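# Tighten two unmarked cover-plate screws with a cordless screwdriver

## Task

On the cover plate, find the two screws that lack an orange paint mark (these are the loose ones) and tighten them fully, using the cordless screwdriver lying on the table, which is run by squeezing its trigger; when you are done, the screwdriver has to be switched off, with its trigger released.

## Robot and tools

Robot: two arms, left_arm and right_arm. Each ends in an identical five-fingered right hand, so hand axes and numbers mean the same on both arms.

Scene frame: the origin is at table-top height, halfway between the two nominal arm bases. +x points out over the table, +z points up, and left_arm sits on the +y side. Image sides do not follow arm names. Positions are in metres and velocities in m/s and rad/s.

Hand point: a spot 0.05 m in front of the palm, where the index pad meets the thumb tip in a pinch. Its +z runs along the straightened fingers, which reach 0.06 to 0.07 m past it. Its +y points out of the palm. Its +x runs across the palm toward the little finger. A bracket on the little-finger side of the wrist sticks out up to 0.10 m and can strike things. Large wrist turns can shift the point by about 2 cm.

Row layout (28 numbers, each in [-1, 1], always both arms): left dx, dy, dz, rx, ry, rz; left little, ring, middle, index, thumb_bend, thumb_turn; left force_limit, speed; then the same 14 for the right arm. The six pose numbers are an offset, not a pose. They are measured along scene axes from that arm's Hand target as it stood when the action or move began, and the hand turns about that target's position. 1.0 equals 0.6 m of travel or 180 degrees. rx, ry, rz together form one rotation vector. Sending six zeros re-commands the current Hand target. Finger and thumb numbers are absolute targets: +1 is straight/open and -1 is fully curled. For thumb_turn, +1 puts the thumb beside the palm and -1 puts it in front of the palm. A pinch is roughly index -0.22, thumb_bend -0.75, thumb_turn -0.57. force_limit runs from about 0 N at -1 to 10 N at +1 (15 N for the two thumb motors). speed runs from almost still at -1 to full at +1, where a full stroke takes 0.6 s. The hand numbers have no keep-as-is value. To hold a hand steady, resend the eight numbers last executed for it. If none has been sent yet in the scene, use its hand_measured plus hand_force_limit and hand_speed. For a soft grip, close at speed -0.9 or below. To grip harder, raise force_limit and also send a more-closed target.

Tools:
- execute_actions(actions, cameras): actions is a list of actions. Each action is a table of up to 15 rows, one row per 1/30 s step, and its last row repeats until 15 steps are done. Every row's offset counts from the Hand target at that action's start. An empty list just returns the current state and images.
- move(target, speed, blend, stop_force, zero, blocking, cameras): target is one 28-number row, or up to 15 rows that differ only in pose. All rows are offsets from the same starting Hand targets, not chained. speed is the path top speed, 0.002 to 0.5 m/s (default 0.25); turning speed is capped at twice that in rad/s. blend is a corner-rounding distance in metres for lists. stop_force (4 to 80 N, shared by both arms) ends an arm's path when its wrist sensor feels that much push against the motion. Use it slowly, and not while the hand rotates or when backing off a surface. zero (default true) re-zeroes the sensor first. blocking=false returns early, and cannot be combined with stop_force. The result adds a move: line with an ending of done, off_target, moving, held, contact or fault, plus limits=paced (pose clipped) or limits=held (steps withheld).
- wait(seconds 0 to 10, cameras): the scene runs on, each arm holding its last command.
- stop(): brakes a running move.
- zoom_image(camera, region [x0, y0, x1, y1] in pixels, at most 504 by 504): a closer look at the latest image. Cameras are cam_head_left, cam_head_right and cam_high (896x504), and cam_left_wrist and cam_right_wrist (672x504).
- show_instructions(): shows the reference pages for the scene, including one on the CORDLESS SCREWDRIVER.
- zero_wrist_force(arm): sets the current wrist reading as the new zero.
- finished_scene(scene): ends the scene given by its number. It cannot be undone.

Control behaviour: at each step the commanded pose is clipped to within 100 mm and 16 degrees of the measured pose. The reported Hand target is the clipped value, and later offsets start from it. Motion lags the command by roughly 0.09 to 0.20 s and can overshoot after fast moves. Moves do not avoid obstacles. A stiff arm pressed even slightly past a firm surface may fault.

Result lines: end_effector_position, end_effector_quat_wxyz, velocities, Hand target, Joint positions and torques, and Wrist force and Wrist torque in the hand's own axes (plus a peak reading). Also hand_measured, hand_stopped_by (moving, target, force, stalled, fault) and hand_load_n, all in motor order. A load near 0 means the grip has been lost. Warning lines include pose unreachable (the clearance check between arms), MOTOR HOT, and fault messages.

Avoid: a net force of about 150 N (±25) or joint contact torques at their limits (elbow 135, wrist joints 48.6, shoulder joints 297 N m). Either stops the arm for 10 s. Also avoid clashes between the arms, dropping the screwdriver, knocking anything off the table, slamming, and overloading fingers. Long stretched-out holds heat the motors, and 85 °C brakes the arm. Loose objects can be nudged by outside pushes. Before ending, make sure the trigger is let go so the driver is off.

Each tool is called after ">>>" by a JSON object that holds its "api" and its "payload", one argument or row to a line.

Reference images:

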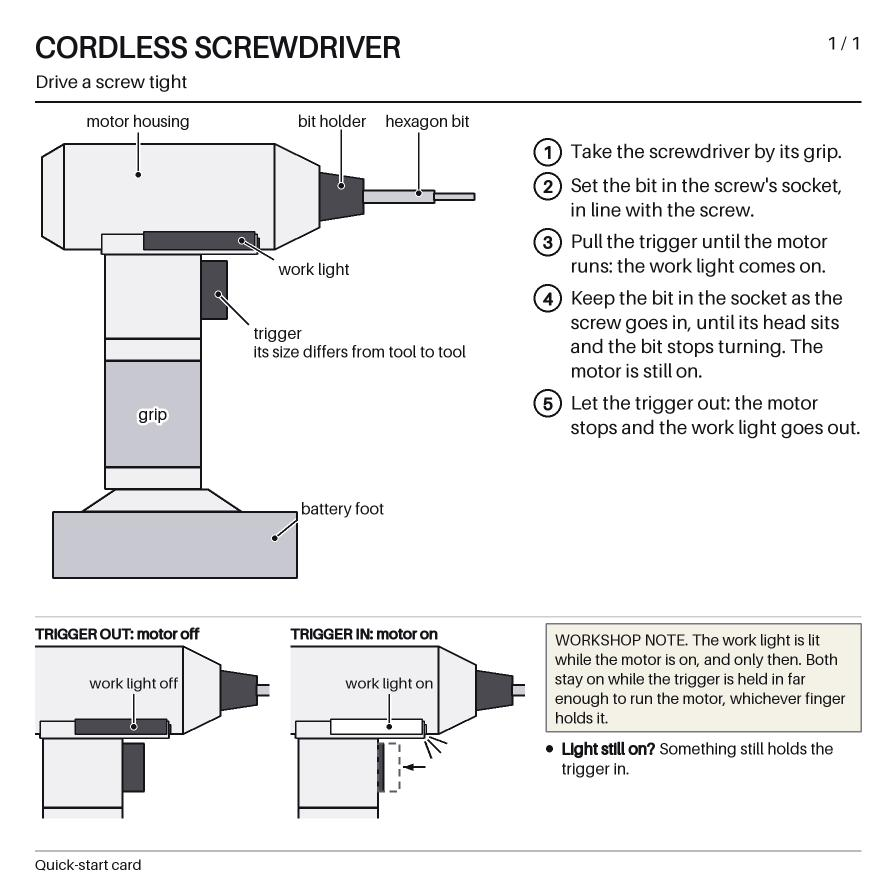

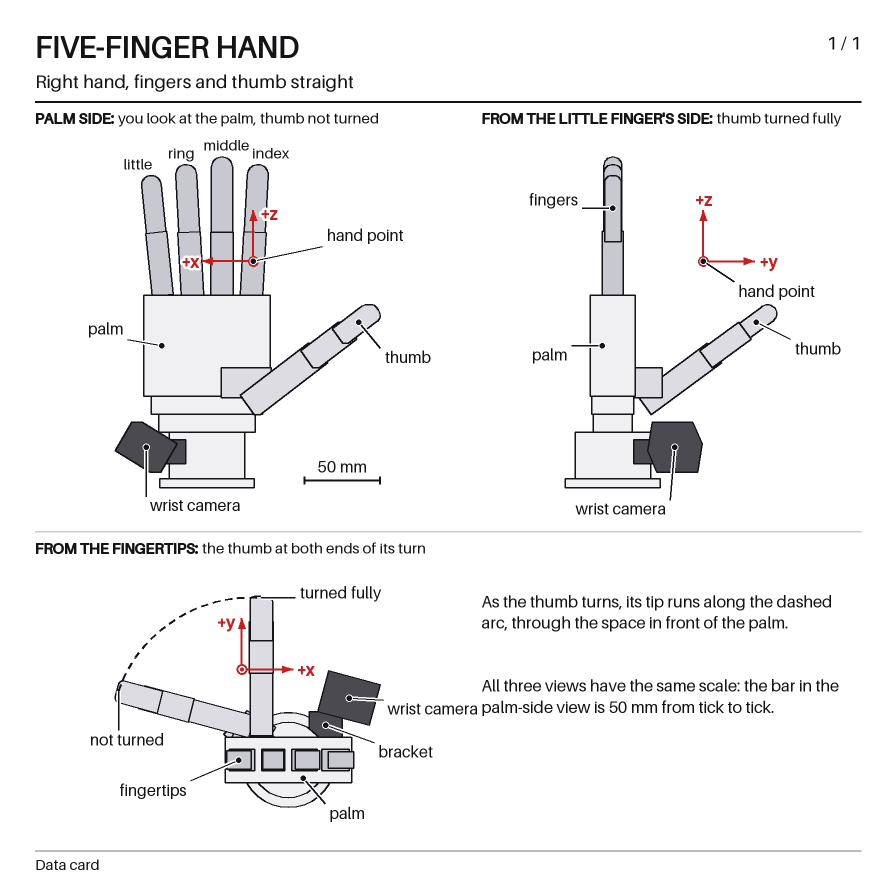

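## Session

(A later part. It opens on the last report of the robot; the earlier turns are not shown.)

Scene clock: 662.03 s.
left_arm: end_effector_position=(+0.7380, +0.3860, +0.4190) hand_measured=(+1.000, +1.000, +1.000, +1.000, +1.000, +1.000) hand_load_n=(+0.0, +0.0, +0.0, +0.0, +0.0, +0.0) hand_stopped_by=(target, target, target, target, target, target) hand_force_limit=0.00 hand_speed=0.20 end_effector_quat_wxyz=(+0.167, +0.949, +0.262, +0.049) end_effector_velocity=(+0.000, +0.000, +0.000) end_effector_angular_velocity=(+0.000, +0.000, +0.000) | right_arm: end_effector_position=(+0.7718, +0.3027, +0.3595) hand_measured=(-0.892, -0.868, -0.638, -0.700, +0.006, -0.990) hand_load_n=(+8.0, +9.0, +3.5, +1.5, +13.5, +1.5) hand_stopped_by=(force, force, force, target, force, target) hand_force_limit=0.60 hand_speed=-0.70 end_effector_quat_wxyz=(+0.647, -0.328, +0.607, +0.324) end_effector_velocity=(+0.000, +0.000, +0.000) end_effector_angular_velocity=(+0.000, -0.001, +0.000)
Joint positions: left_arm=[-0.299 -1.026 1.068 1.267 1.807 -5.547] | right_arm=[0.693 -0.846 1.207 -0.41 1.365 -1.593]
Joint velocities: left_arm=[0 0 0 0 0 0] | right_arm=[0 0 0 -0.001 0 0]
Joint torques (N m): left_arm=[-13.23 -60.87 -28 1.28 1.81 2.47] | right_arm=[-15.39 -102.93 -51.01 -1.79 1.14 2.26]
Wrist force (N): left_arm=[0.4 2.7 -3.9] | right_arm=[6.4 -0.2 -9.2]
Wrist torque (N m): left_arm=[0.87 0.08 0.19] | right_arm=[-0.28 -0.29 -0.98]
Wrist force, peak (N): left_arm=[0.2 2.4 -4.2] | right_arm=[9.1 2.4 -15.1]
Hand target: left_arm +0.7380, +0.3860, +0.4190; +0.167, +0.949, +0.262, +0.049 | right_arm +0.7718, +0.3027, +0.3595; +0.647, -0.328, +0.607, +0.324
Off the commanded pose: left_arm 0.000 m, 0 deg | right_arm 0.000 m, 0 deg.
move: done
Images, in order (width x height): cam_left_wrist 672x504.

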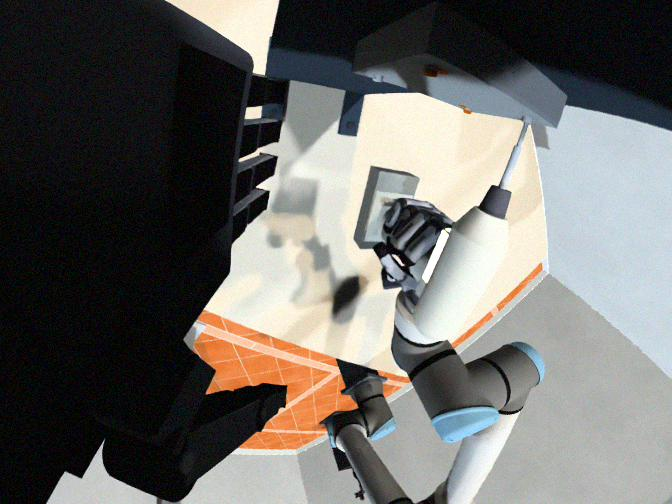

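>>> {"api": "move", "payload": {
  "target": [0,0,0,0,0,0,1,1,1,1,1,1,0,0.2,0,0,0,0,0,0,-0.98,-0.98,-0.93,-0.60,-0.97,-0.99,0.6,-0.7],
  "cameras": ["cam_left_wrist"]
}}

>>> {"api": "zoom_image", "payload": {
  "camera": "cam_left_wrist",
  "region": [360, 60, 400, 100]
}}

>>> {"api": "zoom_image", "payload": {
  "camera": "cam_left_wrist",
  "region": [445, 90, 485, 130]
}}

>>> {"api": "zoom_image", "payload": {
  "camera": "cam_left_wrist",
  "region": [505, 95, 545, 135]
}}

Scene clock: 665.70 s.
left_arm: end_effector_position=(+0.7380, +0.3860, +0.4190) hand_measured=(+1.000, +1.000, +1.000, +1.000, +1.000, +1.000) hand_load_n=(+0.0, +0.0, +0.0, +0.0, +0.0, +0.0) hand_stopped_by=(target, target, target, target, target, target) hand_force_limit=0.00 hand_speed=0.20 end_effector_quat_wxyz=(+0.167, +0.949, +0.262, +0.049) end_effector_velocity=(+0.000, +0.000, +0.001) end_effector_angular_velocity=(-0.001, -0.001, -0.001) | right_arm: end_effector_position=(+0.7718, +0.3027, +0.3594) hand_measured=(-0.892, -0.868, -0.638, -0.600, +0.006, -0.990) hand_load_n=(+8.5, +9.0, +3.5, +1.0, +13.0, +1.5) hand_stopped_by=(force, force, force, target, force, target) hand_force_limit=0.60 hand_speed=-0.70 end_effector_quat_wxyz=(+0.647, -0.328, +0.607, +0.324) end_effector_velocity=(+0.000, +0.000, +0.001) end_effector_angular_velocity=(+0.001, -0.001, +0.000)
Joint positions: left_arm=[-0.299 -1.026 1.068 1.267 1.807 -5.547] | right_arm=[0.693 -0.846 1.207 -0.41 1.365 -1.593]
Joint velocities: left_arm=[0 -0.001 0 0 0.001 0] | right_arm=[0 -0.001 0 -0.001 0 0]
Joint torques (N m): left_arm=[-9.3 -62.04 -28.65 2.93 2.39 2.86] | right_arm=[5.82 -104.92 -42.98 -2.39 2.52 0.53]
Wrist force (N): left_arm=[0.5 2.6 -3.9] | right_arm=[6.2 -1.7 -3.4]
Wrist torque (N m): left_arm=[0.86 0.07 0.19] | right_arm=[-0.57 -0.42 -0.13]
Wrist force, peak (N): left_arm=[0.5 2.5 -4.3] | right_arm=[6.7 -0.3 -9.5]
Hand target: left_arm +0.7380, +0.3860, +0.4190; +0.167, +0.949, +0.262, +0.049 | right_arm +0.7718, +0.3027, +0.3595; +0.647, -0.328, +0.607, +0.324
Off the commanded pose: left_arm 0.000 m, 0 deg | right_arm 0.000 m, 0 deg.
move: done
Images, in order (width x height): cam_left_wrist 672x504.

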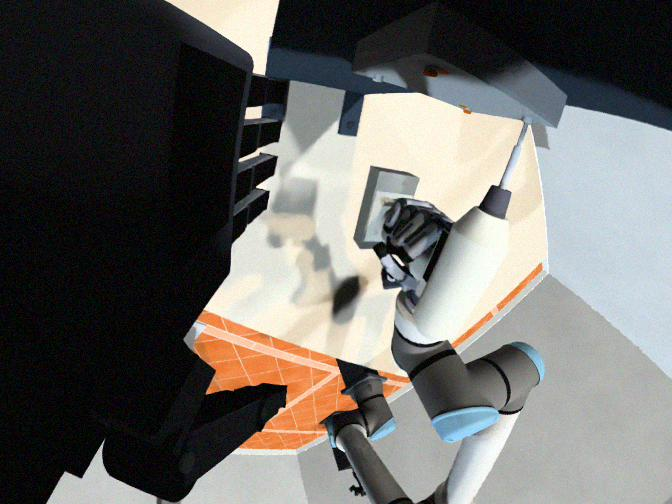

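Scaled by 12.600 from the camera's 672x504 image, which has a finer 960x720 frame.

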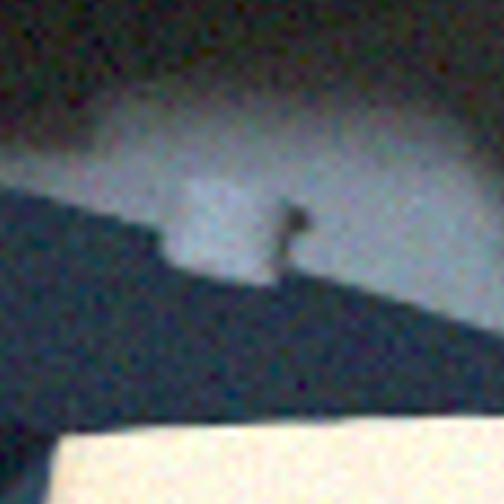

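Scaled by 12.600 from the camera's 672x504 image, which has a finer 960x720 frame.

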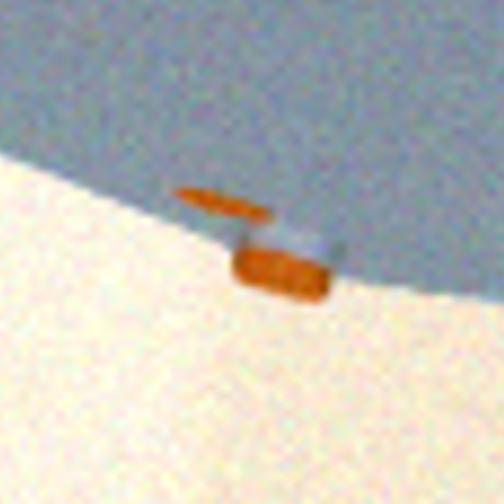

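Scaled by 12.600 from the camera's 672x504 image, which has a finer 960x720 frame.

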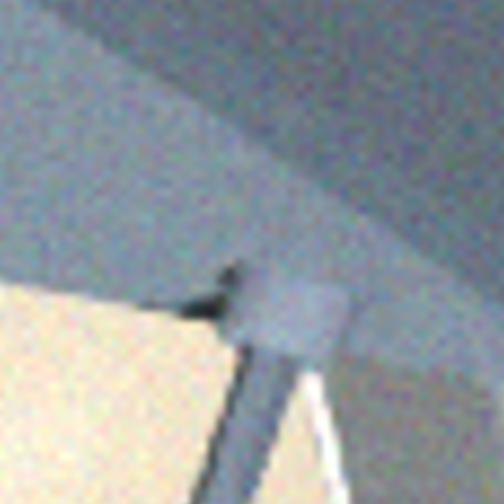

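>>> {"api": "move", "payload": {
  "target": [0,0,0,0,0,0,1,1,1,1,1,1,0,0.2,0.0053,0.004,0,0,0,0,-0.98,-0.98,-0.93,-0.60,-0.97,-0.99,0.6,-0.7],
  "speed": 0.006,
  "stop_force": 10,
  "cameras": ["cam_left_wrist"]
}}

>>> {"api": "zoom_image", "payload": {
  "camera": "cam_left_wrist",
  "region": [514, 110, 538, 134]
}}

Scene clock: 667.23 s.
left_arm: end_effector_position=(+0.7380, +0.3860, +0.4190) hand_measured=(+1.000, +1.000, +1.000, +1.000, +1.000, +1.000) hand_load_n=(+0.0, +0.0, +0.0, +0.0, +0.0, +0.0) hand_stopped_by=(target, target, target, target, target, target) hand_force_limit=0.00 hand_speed=0.20 end_effector_quat_wxyz=(+0.167, +0.949, +0.262, +0.049) end_effector_velocity=(+0.000, +0.000, +0.000) end_effector_angular_velocity=(+0.000, +0.000, -0.001) | right_arm: end_effector_position=(+0.7728, +0.3037, +0.3594) hand_measured=(-0.892, -0.868, -0.638, -0.600, +0.006, -0.990) hand_load_n=(+9.0, +9.0, +3.5, +1.0, +13.5, +1.5) hand_stopped_by=(force, force, force, target, force, target) hand_force_limit=0.60 hand_speed=-0.70 end_effector_quat_wxyz=(+0.647, -0.328, +0.607, +0.324) end_effector_velocity=(+0.000, +0.000, +0.000) end_effector_angular_velocity=(+0.000, +0.000, +0.000)
Joint positions: left_arm=[-0.299 -1.026 1.068 1.267 1.807 -5.547] | right_arm=[0.693 -0.844 1.203 -0.408 1.365 -1.593]
Joint velocities: left_arm=[0 0 0 0 0.001 0.001] | right_arm=[0 0 0 -0.001 0 0]
Joint torques (N m): left_arm=[-10.31 -61.59 -29.83 4.63 1.31 2.63] | right_arm=[1.38 -120.9 -44.2 -6.91 3.41 0.6]
Wrist force (N): left_arm=[0.1 2.5 -3.6] | right_arm=[8.1 -0.1 -10.5]
Wrist torque (N m): left_arm=[0.83 0.12 0.16] | right_arm=[-0.30 -0.38 -0.07]
Wrist force, peak (N): left_arm=[0.2 2.8 -4.3] | right_arm=[10.5 2.1 -18.1]
Hand target: left_arm +0.7380, +0.3860, +0.4190; +0.167, +0.949, +0.262, +0.049 | right_arm +0.7728, +0.3037, +0.3594; +0.647, -0.328, +0.607, +0.324
Off the commanded pose: left_arm 0.000 m, 0 deg | right_arm 0.003 m, 0 deg.
move: contact (right_arm)
Images, in order (width x height): cam_left_wrist 672x504.

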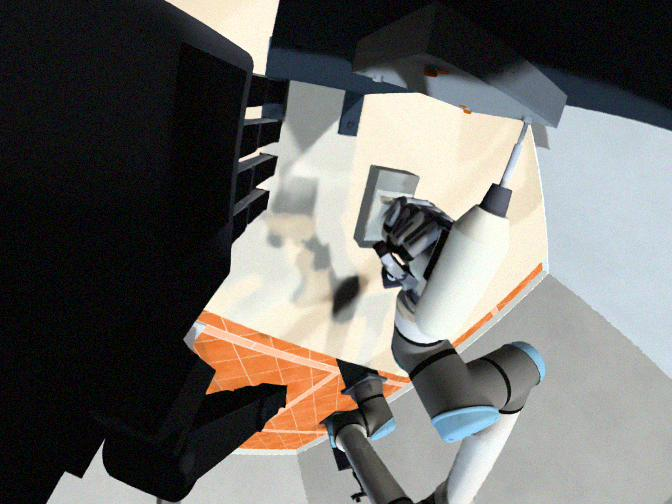

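Scaled by 21.000 from the camera's 672x504 image, which has a finer 960x720 frame.

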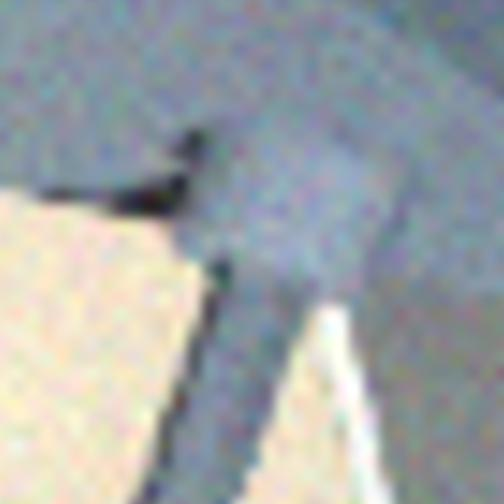

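>>> {"api": "move", "payload": {
  "target": [0,0,0,0,0,0,1,1,1,1,1,1,0,0.2,0,0,0,0,0,0,-0.98,-0.98,-0.93,-0.70,-0.97,-0.99,0.6,-0.7],
  "cameras": []
}}

>>> {"api": "wait", "payload": {
  "seconds": 0.5,
  "cameras": ["cam_left_wrist"]
}}

>>> {"api": "zoom_image", "payload": {
  "camera": "cam_left_wrist",
  "region": [505, 110, 529, 134]
}}

>>> {"api": "wait", "payload": {
  "seconds": 1,
  "cameras": ["cam_left_wrist"]
}}

>>> {"api": "zoom_image", "payload": {
  "camera": "cam_left_wrist",
  "region": [505, 110, 529, 134]
}}

Scene clock: 668.10 s.
left_arm: end_effector_position=(+0.7380, +0.3860, +0.4190) hand_measured=(+1.000, +1.000, +1.000, +1.000, +1.000, +1.000) hand_load_n=(+0.0, +0.0, +0.0, +0.0, +0.0, +0.0) hand_stopped_by=(target, target, target, target, target, target) hand_force_limit=0.00 hand_speed=0.20 end_effector_quat_wxyz=(+0.167, +0.949, +0.262, +0.049) end_effector_velocity=(+0.000, +0.000, +0.001) end_effector_angular_velocity=(-0.001, +0.000, +0.001) | right_arm: end_effector_position=(+0.7728, +0.3037, +0.3594) hand_measured=(-0.892, -0.868, -0.638, -0.700, +0.006, -0.990) hand_load_n=(+8.0, +8.0, +3.0, +1.5, +14.5, +0.5) hand_stopped_by=(force, force, force, target, force, target) hand_force_limit=0.60 hand_speed=-0.70 end_effector_quat_wxyz=(+0.647, -0.328, +0.607, +0.324) end_effector_velocity=(+0.000, +0.000, +0.001) end_effector_angular_velocity=(+0.000, +0.000, +0.000)
Joint positions: left_arm=[-0.299 -1.026 1.068 1.267 1.807 -5.547] | right_arm=[0.693 -0.844 1.203 -0.408 1.365 -1.593]
Joint velocities: left_arm=[0 -0.001 0 0 0.001 -0.001] | right_arm=[0 -0.001 0 0.001 0 0]
Joint torques (N m): left_arm=[-9.22 -56.51 -30.28 4.59 1.35 2.39] | right_arm=[2.47 -118.92 -56.42 -6.43 2.46 0.69]
Wrist force (N): left_arm=[0.4 2.8 -4.0] | right_arm=[14.2 7.3 -31.0]
Wrist torque (N m): left_arm=[0.90 0.08 0.20] | right_arm=[0.49 -0.36 -0.70]
Wrist force, peak (N): left_arm=[0.4 2.8 -4.0] | right_arm=[14.2 7.3 -31.0]
Hand target: left_arm +0.7380, +0.3860, +0.4190; +0.167, +0.949, +0.262, +0.049 | right_arm +0.7728, +0.3037, +0.3594; +0.647, -0.328, +0.607, +0.324
Off the commanded pose: left_arm 0.000 m, 0 deg | right_arm 0.000 m, 0 deg.
move: done
No camera images: "cameras" was empty.

Scene clock: 668.60 s.
left_arm: end_effector_position=(+0.7380, +0.3860, +0.4190) hand_measured=(+1.000, +1.000, +1.000, +1.000, +1.000, +1.000) hand_load_n=(+0.0, +0.0, +0.5, +0.0, +0.0, +0.0) hand_stopped_by=(target, target, target, target, target, target) hand_force_limit=0.00 hand_speed=0.20 end_effector_quat_wxyz=(+0.167, +0.949, +0.262, +0.049) end_effector_velocity=(+0.000, +0.000, -0.001) end_effector_angular_velocity=(+0.000, +0.000, +0.000) | right_arm: end_effector_position=(+0.7728, +0.3037, +0.3593) hand_measured=(-0.892, -0.868, -0.638, -0.700, +0.006, -0.990) hand_load_n=(+7.5, +7.0, +3.0, +1.5, +15.0, +1.0) hand_stopped_by=(force, force, force, target, force, target) hand_force_limit=0.60 hand_speed=-0.70 end_effector_quat_wxyz=(+0.647, -0.328, +0.607, +0.324) end_effector_velocity=(+0.000, +0.000, +0.000) end_effector_angular_velocity=(+0.000, +0.001, +0.001)
Joint positions: left_arm=[-0.299 -1.026 1.068 1.267 1.807 -5.547] | right_arm=[0.693 -0.844 1.203 -0.408 1.365 -1.593]
Joint velocities: left_arm=[0 0.001 0 -0.001 0 0] | right_arm=[0 0 0 0.001 0 0]
Joint torques (N m): left_arm=[-6.64 -58.56 -31.46 5.32 1.74 3.07] | right_arm=[-1.85 -116.77 -65.93 -7.22 3.11 0.5]
Wrist force (N): left_arm=[0.5 2.9 -3.5] | right_arm=[16.6 10.5 -38.0]
Wrist torque (N m): left_arm=[0.87 0.06 0.20] | right_arm=[0.92 -0.28 -0.55]
Wrist force, peak (N): left_arm=[0.2 2.8 -3.9] | right_arm=[16.6 10.5 -38.0]
Hand target: left_arm +0.7380, +0.3860, +0.4190; +0.167, +0.949, +0.262, +0.049 | right_arm +0.7728, +0.3037, +0.3594; +0.647, -0.328, +0.607, +0.324
Off the commanded pose: left_arm 0.000 m, 0 deg | right_arm 0.000 m, 0 deg.
wait: 0.50 s; at rest by 0.17 s
Images, in order (width x height): cam_left_wrist 672x504.

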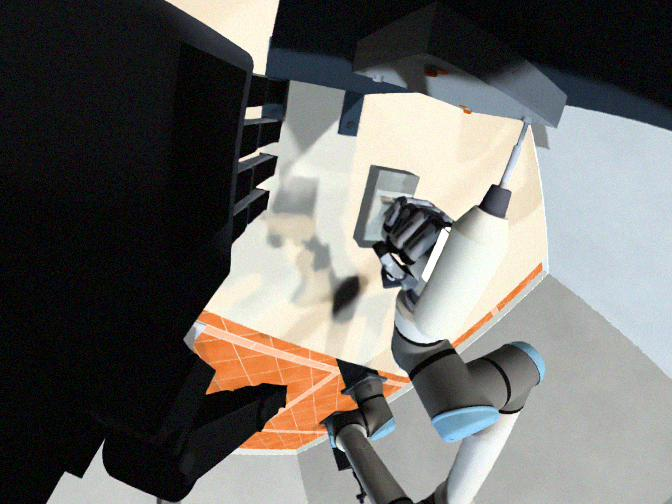

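Scaled by 21.000 from the camera's 672x504 image, which has a finer 960x720 frame.

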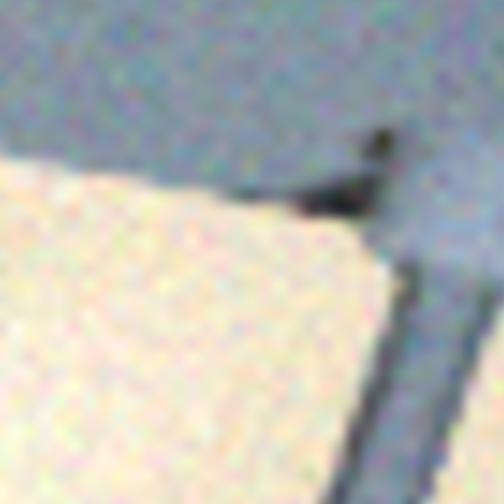

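Scene clock: 669.60 s.
left_arm: end_effector_position=(+0.7380, +0.3860, +0.4190) hand_measured=(+1.000, +1.000, +1.000, +1.000, +1.000, +1.000) hand_load_n=(+0.0, +0.0, +0.0, +0.0, -0.5, +0.0) hand_stopped_by=(target, target, target, target, target, target) hand_force_limit=0.00 hand_speed=0.20 end_effector_quat_wxyz=(+0.167, +0.949, +0.262, +0.049) end_effector_velocity=(+0.000, -0.001, +0.001) end_effector_angular_velocity=(+0.000, -0.001, -0.002) | right_arm: end_effector_position=(+0.7728, +0.3037, +0.3594) hand_measured=(-0.892, -0.868, -0.638, -0.700, +0.006, -0.990) hand_load_n=(+7.5, +7.0, +2.5, +1.5, +15.5, +0.5) hand_stopped_by=(force, force, force, target, force, target) hand_force_limit=0.60 hand_speed=-0.70 end_effector_quat_wxyz=(+0.647, -0.328, +0.607, +0.324) end_effector_velocity=(+0.001, +0.000, -0.004) end_effector_angular_velocity=(-0.002, +0.003, +0.000)
Joint positions: left_arm=[-0.299 -1.026 1.068 1.267 1.807 -5.547] | right_arm=[0.693 -0.844 1.203 -0.408 1.365 -1.593]
Joint velocities: left_arm=[-0.001 -0.001 0 0 0 0.001] | right_arm=[0 0.003 0 0 0 0]
Joint torques (N m): left_arm=[-8.5 -60.69 -30.86 5.51 1.66 2.31] | right_arm=[-9.36 -113.62 -70.87 -11.52 4.91 0.56]
Wrist force (N): left_arm=[0.6 3.1 -4.0] | right_arm=[17.6 11.2 -41.3]
Wrist torque (N m): left_arm=[0.93 0.05 0.21] | right_arm=[0.99 -0.28 -0.55]
Wrist force, peak (N): left_arm=[0.6 3.1 -4.0] | right_arm=[17.4 10.9 -42.0]
Hand target: left_arm +0.7380, +0.3860, +0.4190; +0.167, +0.949, +0.262, +0.049 | right_arm +0.7728, +0.3037, +0.3594; +0.647, -0.328, +0.607, +0.324
Off the commanded pose: left_arm 0.000 m, 0 deg | right_arm 0.000 m, 0 deg.
wait: 1.00 s; at rest by 0.17 s
Images, in order (width x height): cam_left_wrist 672x504.

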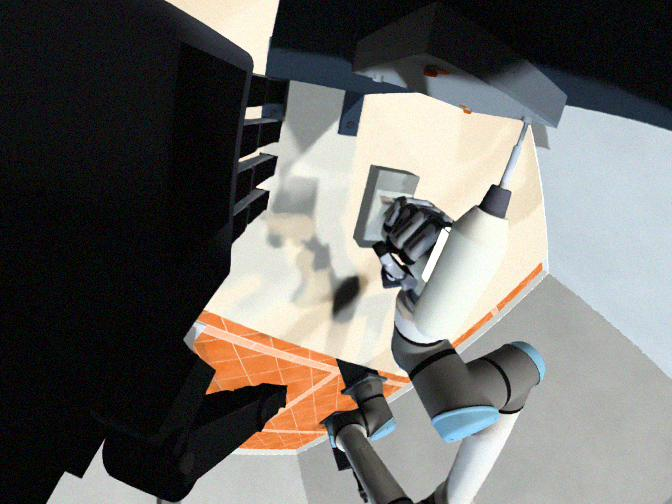

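Scaled by 21.000 from the camera's 672x504 image, which has a finer 960x720 frame.

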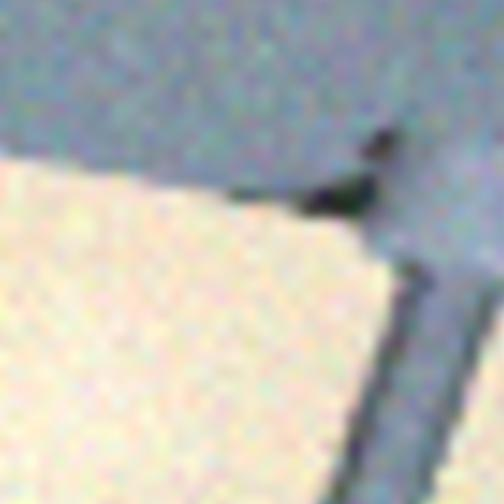

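>>> {"api": "move", "payload": {
  "target": [0,0,0,0,0,0,1,1,1,1,1,1,0,0.2,0,0,0,0,0,0,-0.98,-0.98,-0.93,-0.60,-0.97,-0.99,0.6,-0.7],
  "cameras": []
}}

>>> {"api": "move", "payload": {
  "target": [
    [0,0,0,0,0,0,1,1,1,1,1,1,0,0.2,-0.01069,-0.00798,0,0,0,0,-0.98,-0.98,-0.93,-0.60,-0.97,-0.99,0.6,-0.7],
    [0,0,0,0,0,0,1,1,1,1,1,1,0,0.2,-0.01966,0.00404,0,0,0,0,-0.98,-0.98,-0.93,-0.60,-0.97,-0.99,0.6,-0.7]
  ],
  "speed": 0.02,
  "cameras": ["cam_left_wrist"]
}}

>>> {"api": "zoom_image", "payload": {
  "camera": "cam_left_wrist",
  "region": [505, 95, 545, 135]
}}

Scene clock: 671.03 s.
left_arm: end_effector_position=(+0.7380, +0.3860, +0.4190) hand_measured=(+1.000, +1.000, +1.000, +1.000, +1.000, +1.000) hand_load_n=(+0.0, +0.0, +0.0, +0.0, +0.0, +0.0) hand_stopped_by=(target, target, target, target, target, target) hand_force_limit=0.00 hand_speed=0.20 end_effector_quat_wxyz=(+0.167, +0.949, +0.262, +0.049) end_effector_velocity=(+0.000, +0.000, +0.001) end_effector_angular_velocity=(+0.000, +0.000, -0.001) | right_arm: end_effector_position=(+0.7728, +0.3037, +0.3595) hand_measured=(-0.892, -0.868, -0.638, -0.600, +0.006, -0.990) hand_load_n=(+8.0, +8.0, +4.0, +1.0, +13.5, +2.5) hand_stopped_by=(force, force, force, target, force, target) hand_force_limit=0.60 hand_speed=-0.70 end_effector_quat_wxyz=(+0.647, -0.328, +0.607, +0.324) end_effector_velocity=(+0.000, +0.000, +0.001) end_effector_angular_velocity=(+0.000, +0.000, +0.000)
Joint positions: left_arm=[-0.299 -1.026 1.068 1.267 1.807 -5.547] | right_arm=[0.693 -0.844 1.203 -0.408 1.365 -1.593]
Joint velocities: left_arm=[0 -0.001 0 0 0.001 0.001] | right_arm=[0 -0.001 0.001 0 0 0]
Joint torques (N m): left_arm=[-8.78 -59.27 -32.7 6.54 1.54 2.27] | right_arm=[-12.8 -111.93 -42.4 -2.19 -0.66 0.62]
Wrist force (N): left_arm=[0.3 2.6 -3.7] | right_arm=[9.0 -2.4 -7.0]
Wrist torque (N m): left_arm=[0.84 0.09 0.19] | right_arm=[-0.33 -0.31 0.07]
Wrist force, peak (N): left_arm=[0.5 2.8 -4.0] | right_arm=[17.6 11.5 -41.8]
Hand target: left_arm +0.7380, +0.3860, +0.4190; +0.167, +0.949, +0.262, +0.049 | right_arm +0.7728, +0.3037, +0.3594; +0.647, -0.328, +0.607, +0.324
Off the commanded pose: left_arm 0.000 m, 0 deg | right_arm 0.000 m, 0 deg.
move: done
No camera images: "cameras" was empty.

Scene clock: 672.10 s.
left_arm: end_effector_position=(+0.7380, +0.3860, +0.4190) hand_measured=(+1.000, +1.000, +1.000, +1.000, +1.000, +1.000) hand_load_n=(+0.0, +0.0, +0.0, +0.0, +0.0, +0.0) hand_stopped_by=(target, target, target, target, target, target) hand_force_limit=0.00 hand_speed=0.20 end_effector_quat_wxyz=(+0.167, +0.949, +0.262, +0.049) end_effector_velocity=(+0.000, +0.000, +0.000) end_effector_angular_velocity=(+0.000, +0.000, -0.002) | right_arm: end_effector_position=(+0.7609, +0.3062, +0.3594) hand_measured=(-0.892, -0.868, -0.638, -0.600, +0.006, -0.990) hand_load_n=(+8.0, +8.5, +4.0, +1.5, +13.0, +3.0) hand_stopped_by=(force, force, force, target, force, target) hand_force_limit=0.60 hand_speed=-0.70 end_effector_quat_wxyz=(+0.647, -0.328, +0.607, +0.324) end_effector_velocity=(+0.000, +0.000, -0.001) end_effector_angular_velocity=(-0.001, +0.001, +0.001)
Joint positions: left_arm=[-0.299 -1.026 1.068 1.267 1.807 -5.547] | right_arm=[0.703 -0.852 1.217 -0.414 1.376 -1.593]
Joint velocities: left_arm=[0 0 0 0 0.001 0.001] | right_arm=[0 0.001 0 0.001 -0.001 0]
Joint torques (N m): left_arm=[-10.86 -59.84 -33.39 6.47 1.72 3.06] | right_arm=[-12.96 -114.31 -43.76 -2.8 -0.03 -2.07]
Wrist force (N): left_arm=[0.2 2.5 -4.0] | right_arm=[8.7 -2.3 -2.8]
Wrist torque (N m): left_arm=[0.85 0.12 0.18] | right_arm=[-0.40 -0.27 0.11]
Wrist force, peak (N): left_arm=[0.5 2.6 -4.3] | right_arm=[8.6 -2.2 -6.0]
Hand target: left_arm +0.7380, +0.3860, +0.4190; +0.167, +0.949, +0.262, +0.049 | right_arm +0.7610, +0.3061, +0.3594; +0.647, -0.328, +0.607, +0.324
Off the commanded pose: left_arm 0.000 m, 0 deg | right_arm 0.000 m, 0 deg.
move: done
Images, in order (width x height): cam_left_wrist 672x504.

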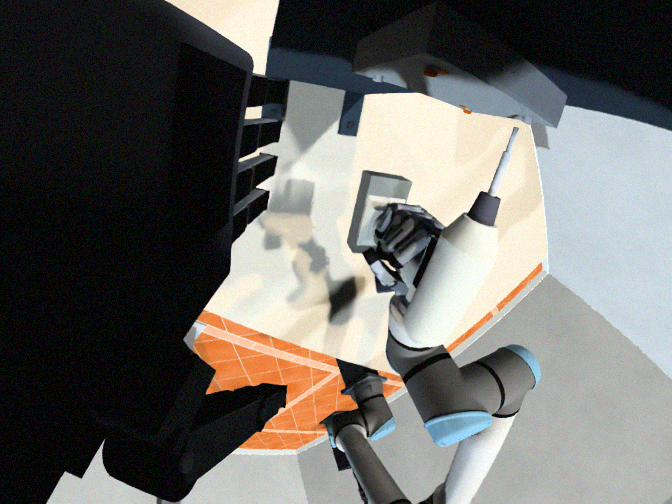

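Scaled by 12.600 from the camera's 672x504 image, which has a finer 960x720 frame.

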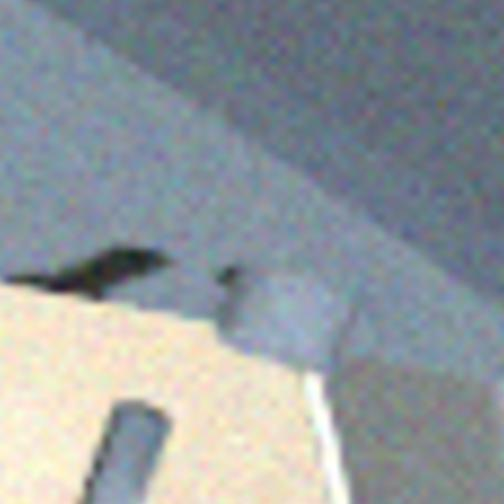

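>>> {"api": "move", "payload": {
  "target": [0,0,0,0,0,0,1,1,1,1,1,1,0,0.2,0.01603,0.01196,0,0,0,0,-0.98,-0.98,-0.93,-0.60,-0.97,-0.99,0.6,-0.7],
  "speed": 0.008,
  "stop_force": 6,
  "cameras": ["cam_left_wrist"]
}}

>>> {"api": "zoom_image", "payload": {
  "camera": "cam_left_wrist",
  "region": [505, 95, 545, 135]
}}

Scene clock: 674.37 s.
left_arm: end_effector_position=(+0.7380, +0.3860, +0.4190) hand_measured=(+1.000, +1.000, +1.000, +1.000, +1.000, +1.000) hand_load_n=(+0.0, +0.0, +0.0, +0.0, +0.0, +0.0) hand_stopped_by=(target, target, target, target, target, target) hand_force_limit=0.00 hand_speed=0.20 end_effector_quat_wxyz=(+0.167, +0.949, +0.262, +0.049) end_effector_velocity=(+0.000, +0.000, +0.000) end_effector_angular_velocity=(-0.001, +0.000, +0.001) | right_arm: end_effector_position=(+0.7689, +0.3120, +0.3594) hand_measured=(-0.892, -0.868, -0.638, -0.600, +0.006, -0.990) hand_load_n=(+8.0, +8.5, +4.0, +1.0, +13.0, +2.5) hand_stopped_by=(force, force, force, target, force, target) hand_force_limit=0.60 hand_speed=-0.70 end_effector_quat_wxyz=(+0.647, -0.328, +0.607, +0.324) end_effector_velocity=(+0.000, +0.000, -0.001) end_effector_angular_velocity=(-0.002, +0.002, +0.000)
Joint positions: left_arm=[-0.299 -1.026 1.068 1.267 1.807 -5.547] | right_arm=[0.702 -0.836 1.19 -0.402 1.374 -1.593]
Joint velocities: left_arm=[0 0 0 -0.001 0 -0.001] | right_arm=[0 0.001 0 0.002 0 0]
Joint torques (N m): left_arm=[-8 -62.26 -32.3 5.77 1.5 2.94] | right_arm=[-4.07 -124.81 -42.46 -6.77 2.38 0.81]
Wrist force (N): left_arm=[0.4 2.5 -3.5] | right_arm=[9.4 -2.3 -4.2]
Wrist torque (N m): left_arm=[0.82 0.07 0.19] | right_arm=[-0.36 -0.31 0.15]
Wrist force, peak (N): left_arm=[0.8 2.9 -4.2] | right_arm=[11.4 0.3 -13.9]
Hand target: left_arm +0.7380, +0.3860, +0.4190; +0.167, +0.949, +0.262, +0.049 | right_arm +0.7689, +0.3120, +0.3594; +0.647, -0.328, +0.607, +0.324
Off the commanded pose: left_arm 0.000 m, 0 deg | right_arm 0.002 m, 0 deg.
move: contact (right_arm)
Images, in order (width x height): cam_left_wrist 672x504.

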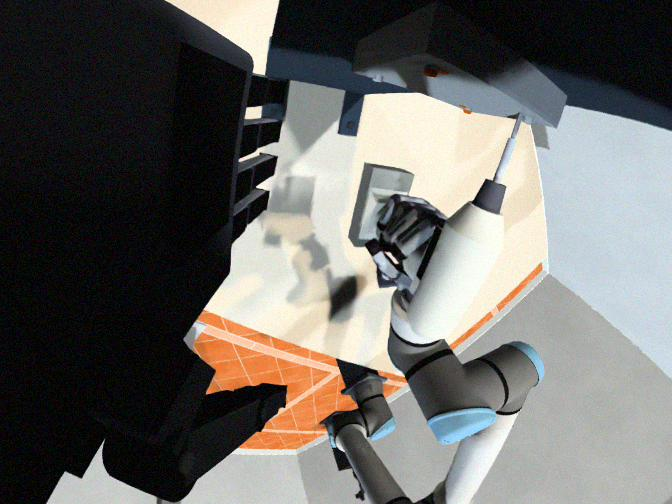

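Scaled by 12.600 from the camera's 672x504 image, which has a finer 960x720 frame.

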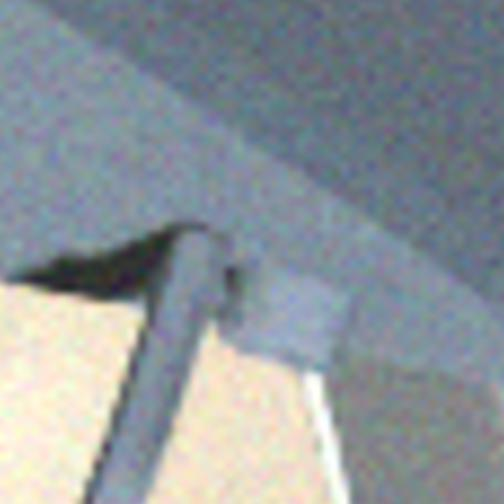

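>>> {"api": "move", "payload": {
  "target": [
    [0,0,0,0,0,0,1,1,1,1,1,1,0,0.2,-0.01202,-0.00897,0,0,0,0,-0.98,-0.98,-0.93,-0.60,-0.97,-0.99,0.6,-0.7],
    [0,0,0,0,0,0,1,1,1,1,1,1,0,0.2,-0.00305,-0.02099,0,0,0,0,-0.98,-0.98,-0.93,-0.60,-0.97,-0.99,0.6,-0.7]
  ],
  "speed": 0.02,
  "cameras": []
}}

>>> {"api": "move", "payload": {
  "target": [0,0,0,0,0,0,1,1,1,1,1,1,0,0.2,0.01,0.0075,0,0,0,0,-0.98,-0.98,-0.93,-0.60,-0.97,-0.99,0.6,-0.7],
  "speed": 0.006,
  "stop_force": 8,
  "cameras": ["cam_left_wrist"]
}}

>>> {"api": "zoom_image", "payload": {
  "camera": "cam_left_wrist",
  "region": [514, 110, 538, 134]
}}

Scene clock: 678.07 s.
left_arm: end_effector_position=(+0.7380, +0.3860, +0.4190) hand_measured=(+1.000, +1.000, +1.000, +1.000, +1.000, +1.000) hand_load_n=(+0.0, +0.0, +0.0, +0.0, -0.5, +0.0) hand_stopped_by=(target, target, target, target, target, target) hand_force_limit=0.00 hand_speed=0.20 end_effector_quat_wxyz=(+0.167, +0.949, +0.262, +0.049) end_effector_velocity=(-0.001, -0.002, +0.000) end_effector_angular_velocity=(+0.000, +0.001, -0.002) | right_arm: end_effector_position=(+0.7672, +0.2992, +0.3594) hand_measured=(-0.892, -0.868, -0.638, -0.600, +0.006, -0.990) hand_load_n=(+8.0, +8.5, +4.0, +1.0, +13.0, +2.5) hand_stopped_by=(force, force, force, target, force, target) hand_force_limit=0.60 hand_speed=-0.70 end_effector_quat_wxyz=(+0.647, -0.328, +0.607, +0.324) end_effector_velocity=(+0.000, +0.000, +0.001) end_effector_angular_velocity=(+0.000, +0.000, -0.001)
Joint positions: left_arm=[-0.299 -1.026 1.068 1.267 1.807 -5.547] | right_arm=[0.693 -0.855 1.223 -0.416 1.366 -1.593]
Joint velocities: left_arm=[-0.002 0 0 0.001 0.001 -0.001] | right_arm=[0 -0.001 0 0.001 0.001 0]
Joint torques (N m): left_arm=[-2.84 -62.77 -34.72 5.96 1.32 2.46] | right_arm=[11.54 -110.15 -50.15 -5.69 0.99 2.09]
Wrist force (N): left_arm=[0.4 2.5 -3.9] | right_arm=[8.9 -2.7 -3.1]
Wrist torque (N m): left_arm=[0.84 0.08 0.19] | right_arm=[-0.44 -0.30 0.11]
Wrist force, peak (N): left_arm=[0.2 2.5 -4.3] | right_arm=[9.8 -2.3 -4.1]
Hand target: left_arm +0.7380, +0.3860, +0.4190; +0.167, +0.949, +0.262, +0.049 | right_arm +0.7671, +0.2994, +0.3594; +0.647, -0.328, +0.607, +0.324
Off the commanded pose: left_arm 0.000 m, 0 deg | right_arm 0.000 m, 0 deg.
move: done
No camera images: "cameras" was empty.

Scene clock: 680.30 s.
left_arm: end_effector_position=(+0.7380, +0.3860, +0.4190) hand_measured=(+1.000, +1.000, +1.000, +1.000, +1.000, +1.000) hand_load_n=(+0.0, +0.0, +0.0, +0.0, +0.0, +0.0) hand_stopped_by=(target, target, target, target, target, target) hand_force_limit=0.00 hand_speed=0.20 end_effector_quat_wxyz=(+0.167, +0.949, +0.262, +0.049) end_effector_velocity=(+0.000, +0.000, +0.000) end_effector_angular_velocity=(-0.001, -0.001, -0.001) | right_arm: end_effector_position=(+0.7728, +0.3037, +0.3594) hand_measured=(-0.892, -0.868, -0.638, -0.600, +0.006, -0.990) hand_load_n=(+8.5, +8.5, +4.0, +1.0, +13.5, +2.5) hand_stopped_by=(force, force, force, target, force, target) hand_force_limit=0.60 hand_speed=-0.70 end_effector_quat_wxyz=(+0.647, -0.328, +0.607, +0.324) end_effector_velocity=(+0.000, +0.000, +0.000) end_effector_angular_velocity=(+0.000, +0.000, +0.000)
Joint positions: left_arm=[-0.299 -1.026 1.068 1.267 1.807 -5.547] | right_arm=[0.693 -0.843 1.203 -0.408 1.365 -1.593]
Joint velocities: left_arm=[0 0 0 -0.001 0.001 0.001] | right_arm=[0 0 0 0 0 0]
Joint torques (N m): left_arm=[-7.27 -63.28 -38.01 5.73 1.56 2.89] | right_arm=[-6.34 -122.13 -43.17 -6.79 1.54 2]
Wrist force (N): left_arm=[0.4 2.3 -3.7] | right_arm=[8.8 -2.8 -6.4]
Wrist torque (N m): left_arm=[0.79 0.08 0.18] | right_arm=[-0.18 -0.31 0.11]
Wrist force, peak (N): left_arm=[-0.1 2.7 -4.2] | right_arm=[10.1 -1.0 -14.5]
Hand target: left_arm +0.7380, +0.3860, +0.4190; +0.167, +0.949, +0.262, +0.049 | right_arm +0.7728, +0.3037, +0.3594; +0.647, -0.328, +0.607, +0.324
Off the commanded pose: left_arm 0.000 m, 0 deg | right_arm 0.000 m, 0 deg.
move: contact (right_arm)
Images, in order (width x height): cam_left_wrist 672x504.

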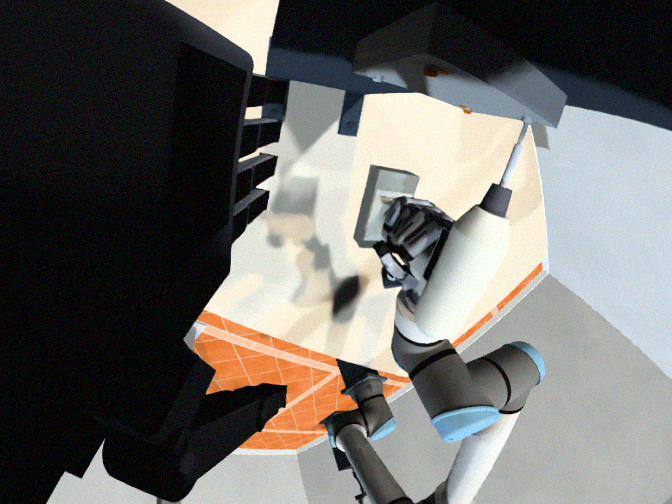

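Scaled by 21.000 from the camera's 672x504 image, which has a finer 960x720 frame.

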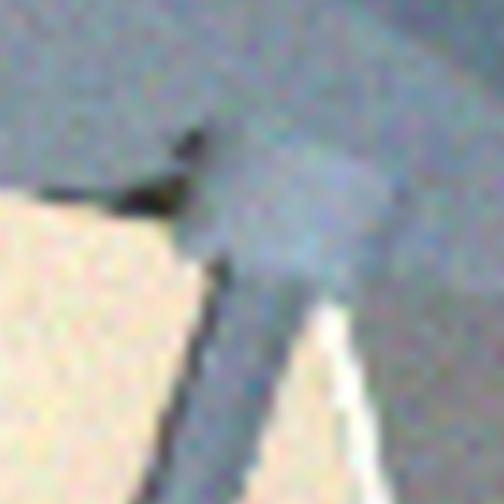

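>>> {"api": "move", "payload": {
  "target": [0,0,0,0,0,0,1,1,1,1,1,1,0,0.2,-0.00107,-0.0008,0,0,0,0,-0.98,-0.98,-0.93,-0.60,-0.97,-0.99,0.6,-0.7],
  "speed": 0.01,
  "cameras": []
}}

>>> {"api": "execute_actions", "payload": {
  "actions": [
    [[0,0,0,0,0,0,1,1,1,1,1,1,0,0.2,0,0,0,0,0,0,-0.98,-0.98,-0.93,-0.70,-0.97,-0.99,0.6,-0.7]]
  ],
  "cameras": []
}}

>>> {"api": "wait", "payload": {
  "seconds": 0.3,
  "cameras": []
}}

>>> {"api": "move", "payload": {
  "target": [0,0,0,0,0,0,1,1,1,1,1,1,0,0.2,-0.00067,-0.0005,0,0,0,0,-0.98,-0.98,-0.93,-0.70,-0.97,-0.99,0.6,-0.7],
  "speed": 0.01,
  "cameras": ["cam_left_wrist"]
}}

>>> {"api": "zoom_image", "payload": {
  "camera": "cam_left_wrist",
  "region": [514, 110, 538, 134]
}}

Scene clock: 681.20 s.
left_arm: end_effector_position=(+0.7380, +0.3860, +0.4190) hand_measured=(+1.000, +1.000, +1.000, +1.000, +1.000, +1.000) hand_load_n=(+0.0, +0.0, +0.0, +0.0, +0.0, +0.5) hand_stopped_by=(target, target, target, target, target, target) hand_force_limit=0.00 hand_speed=0.20 end_effector_quat_wxyz=(+0.167, +0.949, +0.262, +0.049) end_effector_velocity=(+0.000, +0.000, +0.000) end_effector_angular_velocity=(+0.000, +0.000, +0.001) | right_arm: end_effector_position=(+0.7722, +0.3032, +0.3594) hand_measured=(-0.892, -0.868, -0.638, -0.600, +0.006, -0.990) hand_load_n=(+8.5, +8.0, +4.0, +1.0, +13.5, +2.5) hand_stopped_by=(force, force, force, target, force, target) hand_force_limit=0.60 hand_speed=-0.70 end_effector_quat_wxyz=(+0.647, -0.328, +0.607, +0.324) end_effector_velocity=(+0.000, +0.000, -0.001) end_effector_angular_velocity=(+0.000, +0.000, +0.000)
Joint positions: left_arm=[-0.299 -1.026 1.068 1.267 1.807 -5.547] | right_arm=[0.693 -0.845 1.205 -0.409 1.365 -1.593]
Joint velocities: left_arm=[0 0 0 0 0 -0.001] | right_arm=[0 0.001 0 0 0 0]
Joint torques (N m): left_arm=[-4.11 -61.46 -38.42 5.82 1.63 2.54] | right_arm=[14.58 -117.66 -42.27 -6.09 2.02 1.97]
Wrist force (N): left_arm=[0.3 2.4 -3.6] | right_arm=[8.1 -3.3 -2.7]
Wrist torque (N m): left_arm=[0.81 0.09 0.18] | right_arm=[-0.43 -0.43 0.06]
Wrist force, peak (N): left_arm=[0.7 2.9 -3.9] | right_arm=[9.2 -2.8 -6.4]
Hand target: left_arm +0.7380, +0.3860, +0.4190; +0.167, +0.949, +0.262, +0.049 | right_arm +0.7722, +0.3032, +0.3594; +0.647, -0.328, +0.607, +0.324
Off the commanded pose: left_arm 0.000 m, 0 deg | right_arm 0.000 m, 0 deg.
move: done
No camera images: "cameras" was empty.

Scene clock: 681.90 s.
left_arm: end_effector_position=(+0.7380, +0.3860, +0.4190) hand_measured=(+1.000, +1.000, +1.000, +1.000, +1.000, +1.000) hand_load_n=(+0.0, +0.0, +0.0, +0.0, +0.0, +0.0) hand_stopped_by=(target, target, target, target, target, target) hand_force_limit=0.00 hand_speed=0.20 end_effector_quat_wxyz=(+0.167, +0.949, +0.262, +0.049) end_effector_velocity=(+0.000, +0.000, +0.000) end_effector_angular_velocity=(+0.000, +0.001, +0.002) | right_arm: end_effector_position=(+0.7722, +0.3032, +0.3594) hand_measured=(-0.892, -0.868, -0.638, -0.700, +0.006, -0.990) hand_load_n=(+7.5, +8.0, +3.5, +1.5, +14.0, +2.5) hand_stopped_by=(force, force, force, target, force, target) hand_force_limit=0.60 hand_speed=-0.70 end_effector_quat_wxyz=(+0.647, -0.328, +0.607, +0.324) end_effector_velocity=(+0.000, +0.000, -0.001) end_effector_angular_velocity=(-0.001, +0.001, +0.000)
Joint positions: left_arm=[-0.299 -1.026 1.068 1.267 1.807 -5.547] | right_arm=[0.693 -0.845 1.205 -0.409 1.365 -1.593]
Joint velocities: left_arm=[-0.001 0 0 0.001 0 -0.002] | right_arm=[0 0 0 0.001 0 0]
Joint torques (N m): left_arm=[-2.85 -64.21 -38.44 6.06 2.01 2.35] | right_arm=[8.64 -109.26 -51.33 -4.19 0.96 1.25]
Wrist force (N): left_arm=[0.1 2.8 -3.6] | right_arm=[10.3 -0.3 -15.6]
Wrist torque (N m): left_arm=[0.87 0.11 0.18] | right_arm=[0.19 -0.28 -0.72]
Wrist force, peak (N): left_arm=[0.2 2.7 -4.1] | right_arm=[10.7 -0.5 -16.3]
Hand target: left_arm +0.7380, +0.3860, +0.4190; +0.167, +0.949, +0.262, +0.049 | right_arm +0.7722, +0.3032, +0.3594; +0.647, -0.328, +0.607, +0.324
Off the commanded pose: left_arm 0.000 m, 0 deg | right_arm 0.000 m, 0 deg.
No camera images: "cameras" was empty.

Scene clock: 682.20 s.
left_arm: end_effector_position=(+0.7380, +0.3860, +0.4190) hand_measured=(+1.000, +1.000, +1.000, +1.000, +1.000, +1.000) hand_load_n=(-0.5, +0.0, +0.0, +0.0, -0.5, +0.0) hand_stopped_by=(target, target, target, target, target, target) hand_force_limit=0.00 hand_speed=0.20 end_effector_quat_wxyz=(+0.167, +0.949, +0.262, +0.049) end_effector_velocity=(+0.000, -0.001, +0.000) end_effector_angular_velocity=(+0.000, +0.000, +0.000) | right_arm: end_effector_position=(+0.7722, +0.3032, +0.3594) hand_measured=(-0.892, -0.868, -0.638, -0.700, +0.006, -0.990) hand_load_n=(+7.5, +8.5, +3.5, +1.5, +14.0, +2.0) hand_stopped_by=(force, force, force, target, force, target) hand_force_limit=0.60 hand_speed=-0.70 end_effector_quat_wxyz=(+0.647, -0.328, +0.607, +0.324) end_effector_velocity=(+0.000, +0.000, -0.001) end_effector_angular_velocity=(-0.001, +0.001, +0.000)
Joint positions: left_arm=[-0.299 -1.026 1.068 1.267 1.807 -5.547] | right_arm=[0.693 -0.845 1.205 -0.409 1.365 -1.593]
Joint velocities: left_arm=[-0.001 0 0 0 0 -0.001] | right_arm=[0 0.001 0 0.001 0 0]
Joint torques (N m): left_arm=[-2.8 -63.45 -38.04 5.52 1.61 2.17] | right_arm=[5.24 -105.76 -55.94 -3.45 0.57 1.13]
Wrist force (N): left_arm=[0.4 2.3 -3.6] | right_arm=[10.2 -0.5 -15.9]
Wrist torque (N m): left_arm=[0.80 0.07 0.19] | right_arm=[0.18 -0.28 -0.74]
Wrist force, peak (N): left_arm=[0.4 2.7 -4.0] | right_arm=[10.4 -0.4 -15.7]
Hand target: left_arm +0.7380, +0.3860, +0.4190; +0.167, +0.949, +0.262, +0.049 | right_arm +0.7722, +0.3032, +0.3594; +0.647, -0.328, +0.607, +0.324
Off the commanded pose: left_arm 0.000 m, 0 deg | right_arm 0.000 m, 0 deg.
wait: 0.30 s; at rest by 0.17 s
No camera images: "cameras" was empty.

Scene clock: 682.90 s.
left_arm: end_effector_position=(+0.7380, +0.3860, +0.4190) hand_measured=(+1.000, +1.000, +1.000, +1.000, +1.000, +1.000) hand_load_n=(+0.0, +0.0, +0.0, +0.0, +0.0, +0.0) hand_stopped_by=(target, target, target, target, target, target) hand_force_limit=0.00 hand_speed=0.20 end_effector_quat_wxyz=(+0.167, +0.949, +0.262, +0.049) end_effector_velocity=(+0.000, +0.000, +0.000) end_effector_angular_velocity=(+0.000, +0.001, +0.001) | right_arm: end_effector_position=(+0.7718, +0.3029, +0.3594) hand_measured=(-0.892, -0.868, -0.638, -0.700, +0.006, -0.990) hand_load_n=(+7.5, +8.5, +4.0, +1.5, +13.5, +3.0) hand_stopped_by=(force, force, force, target, force, target) hand_force_limit=0.60 hand_speed=-0.70 end_effector_quat_wxyz=(+0.647, -0.328, +0.607, +0.324) end_effector_velocity=(+0.000, +0.000, -0.001) end_effector_angular_velocity=(+0.000, +0.001, +0.000)
Joint positions: left_arm=[-0.299 -1.026 1.068 1.267 1.807 -5.547] | right_arm=[0.693 -0.846 1.206 -0.409 1.365 -1.593]
Joint velocities: left_arm=[0 0 0 0 0 -0.001] | right_arm=[0 0.001 0 0 0 0]
Joint torques (N m): left_arm=[-3.24 -62.58 -40.19 5.6 1.71 2.23] | right_arm=[13.98 -116.93 -36.57 -4.54 1.53 0.55]
Wrist force (N): left_arm=[0.4 2.6 -3.4] | right_arm=[4.7 -4.6 2.2]
Wrist torque (N m): left_arm=[0.83 0.06 0.19] | right_arm=[-0.63 -0.21 -0.98]
Wrist force, peak (N): left_arm=[0.3 2.4 -4.1] | right_arm=[10.5 -0.4 -15.5]
Hand target: left_arm +0.7380, +0.3860, +0.4190; +0.167, +0.949, +0.262, +0.049 | right_arm +0.7718, +0.3029, +0.3594; +0.647, -0.328, +0.607, +0.324
Off the commanded pose: left_arm 0.000 m, 0 deg | right_arm 0.000 m, 0 deg.
move: done
Images, in order (width x height): cam_left_wrist 672x504.

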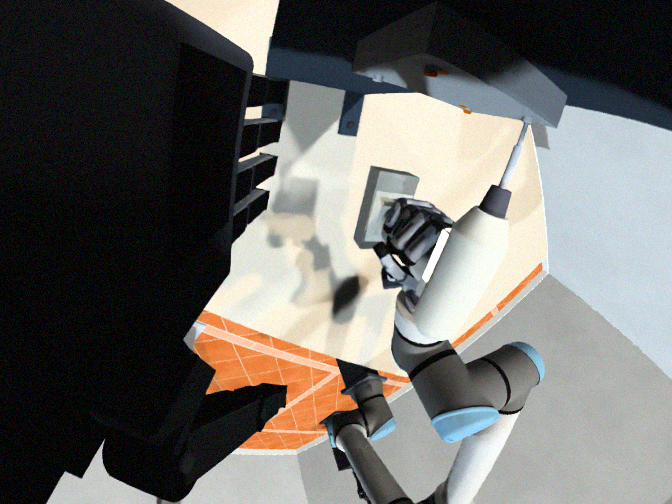

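Scaled by 21.000 from the camera's 672x504 image, which has a finer 960x720 frame.

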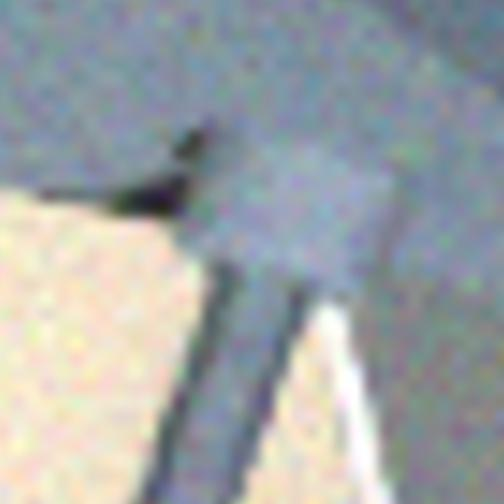

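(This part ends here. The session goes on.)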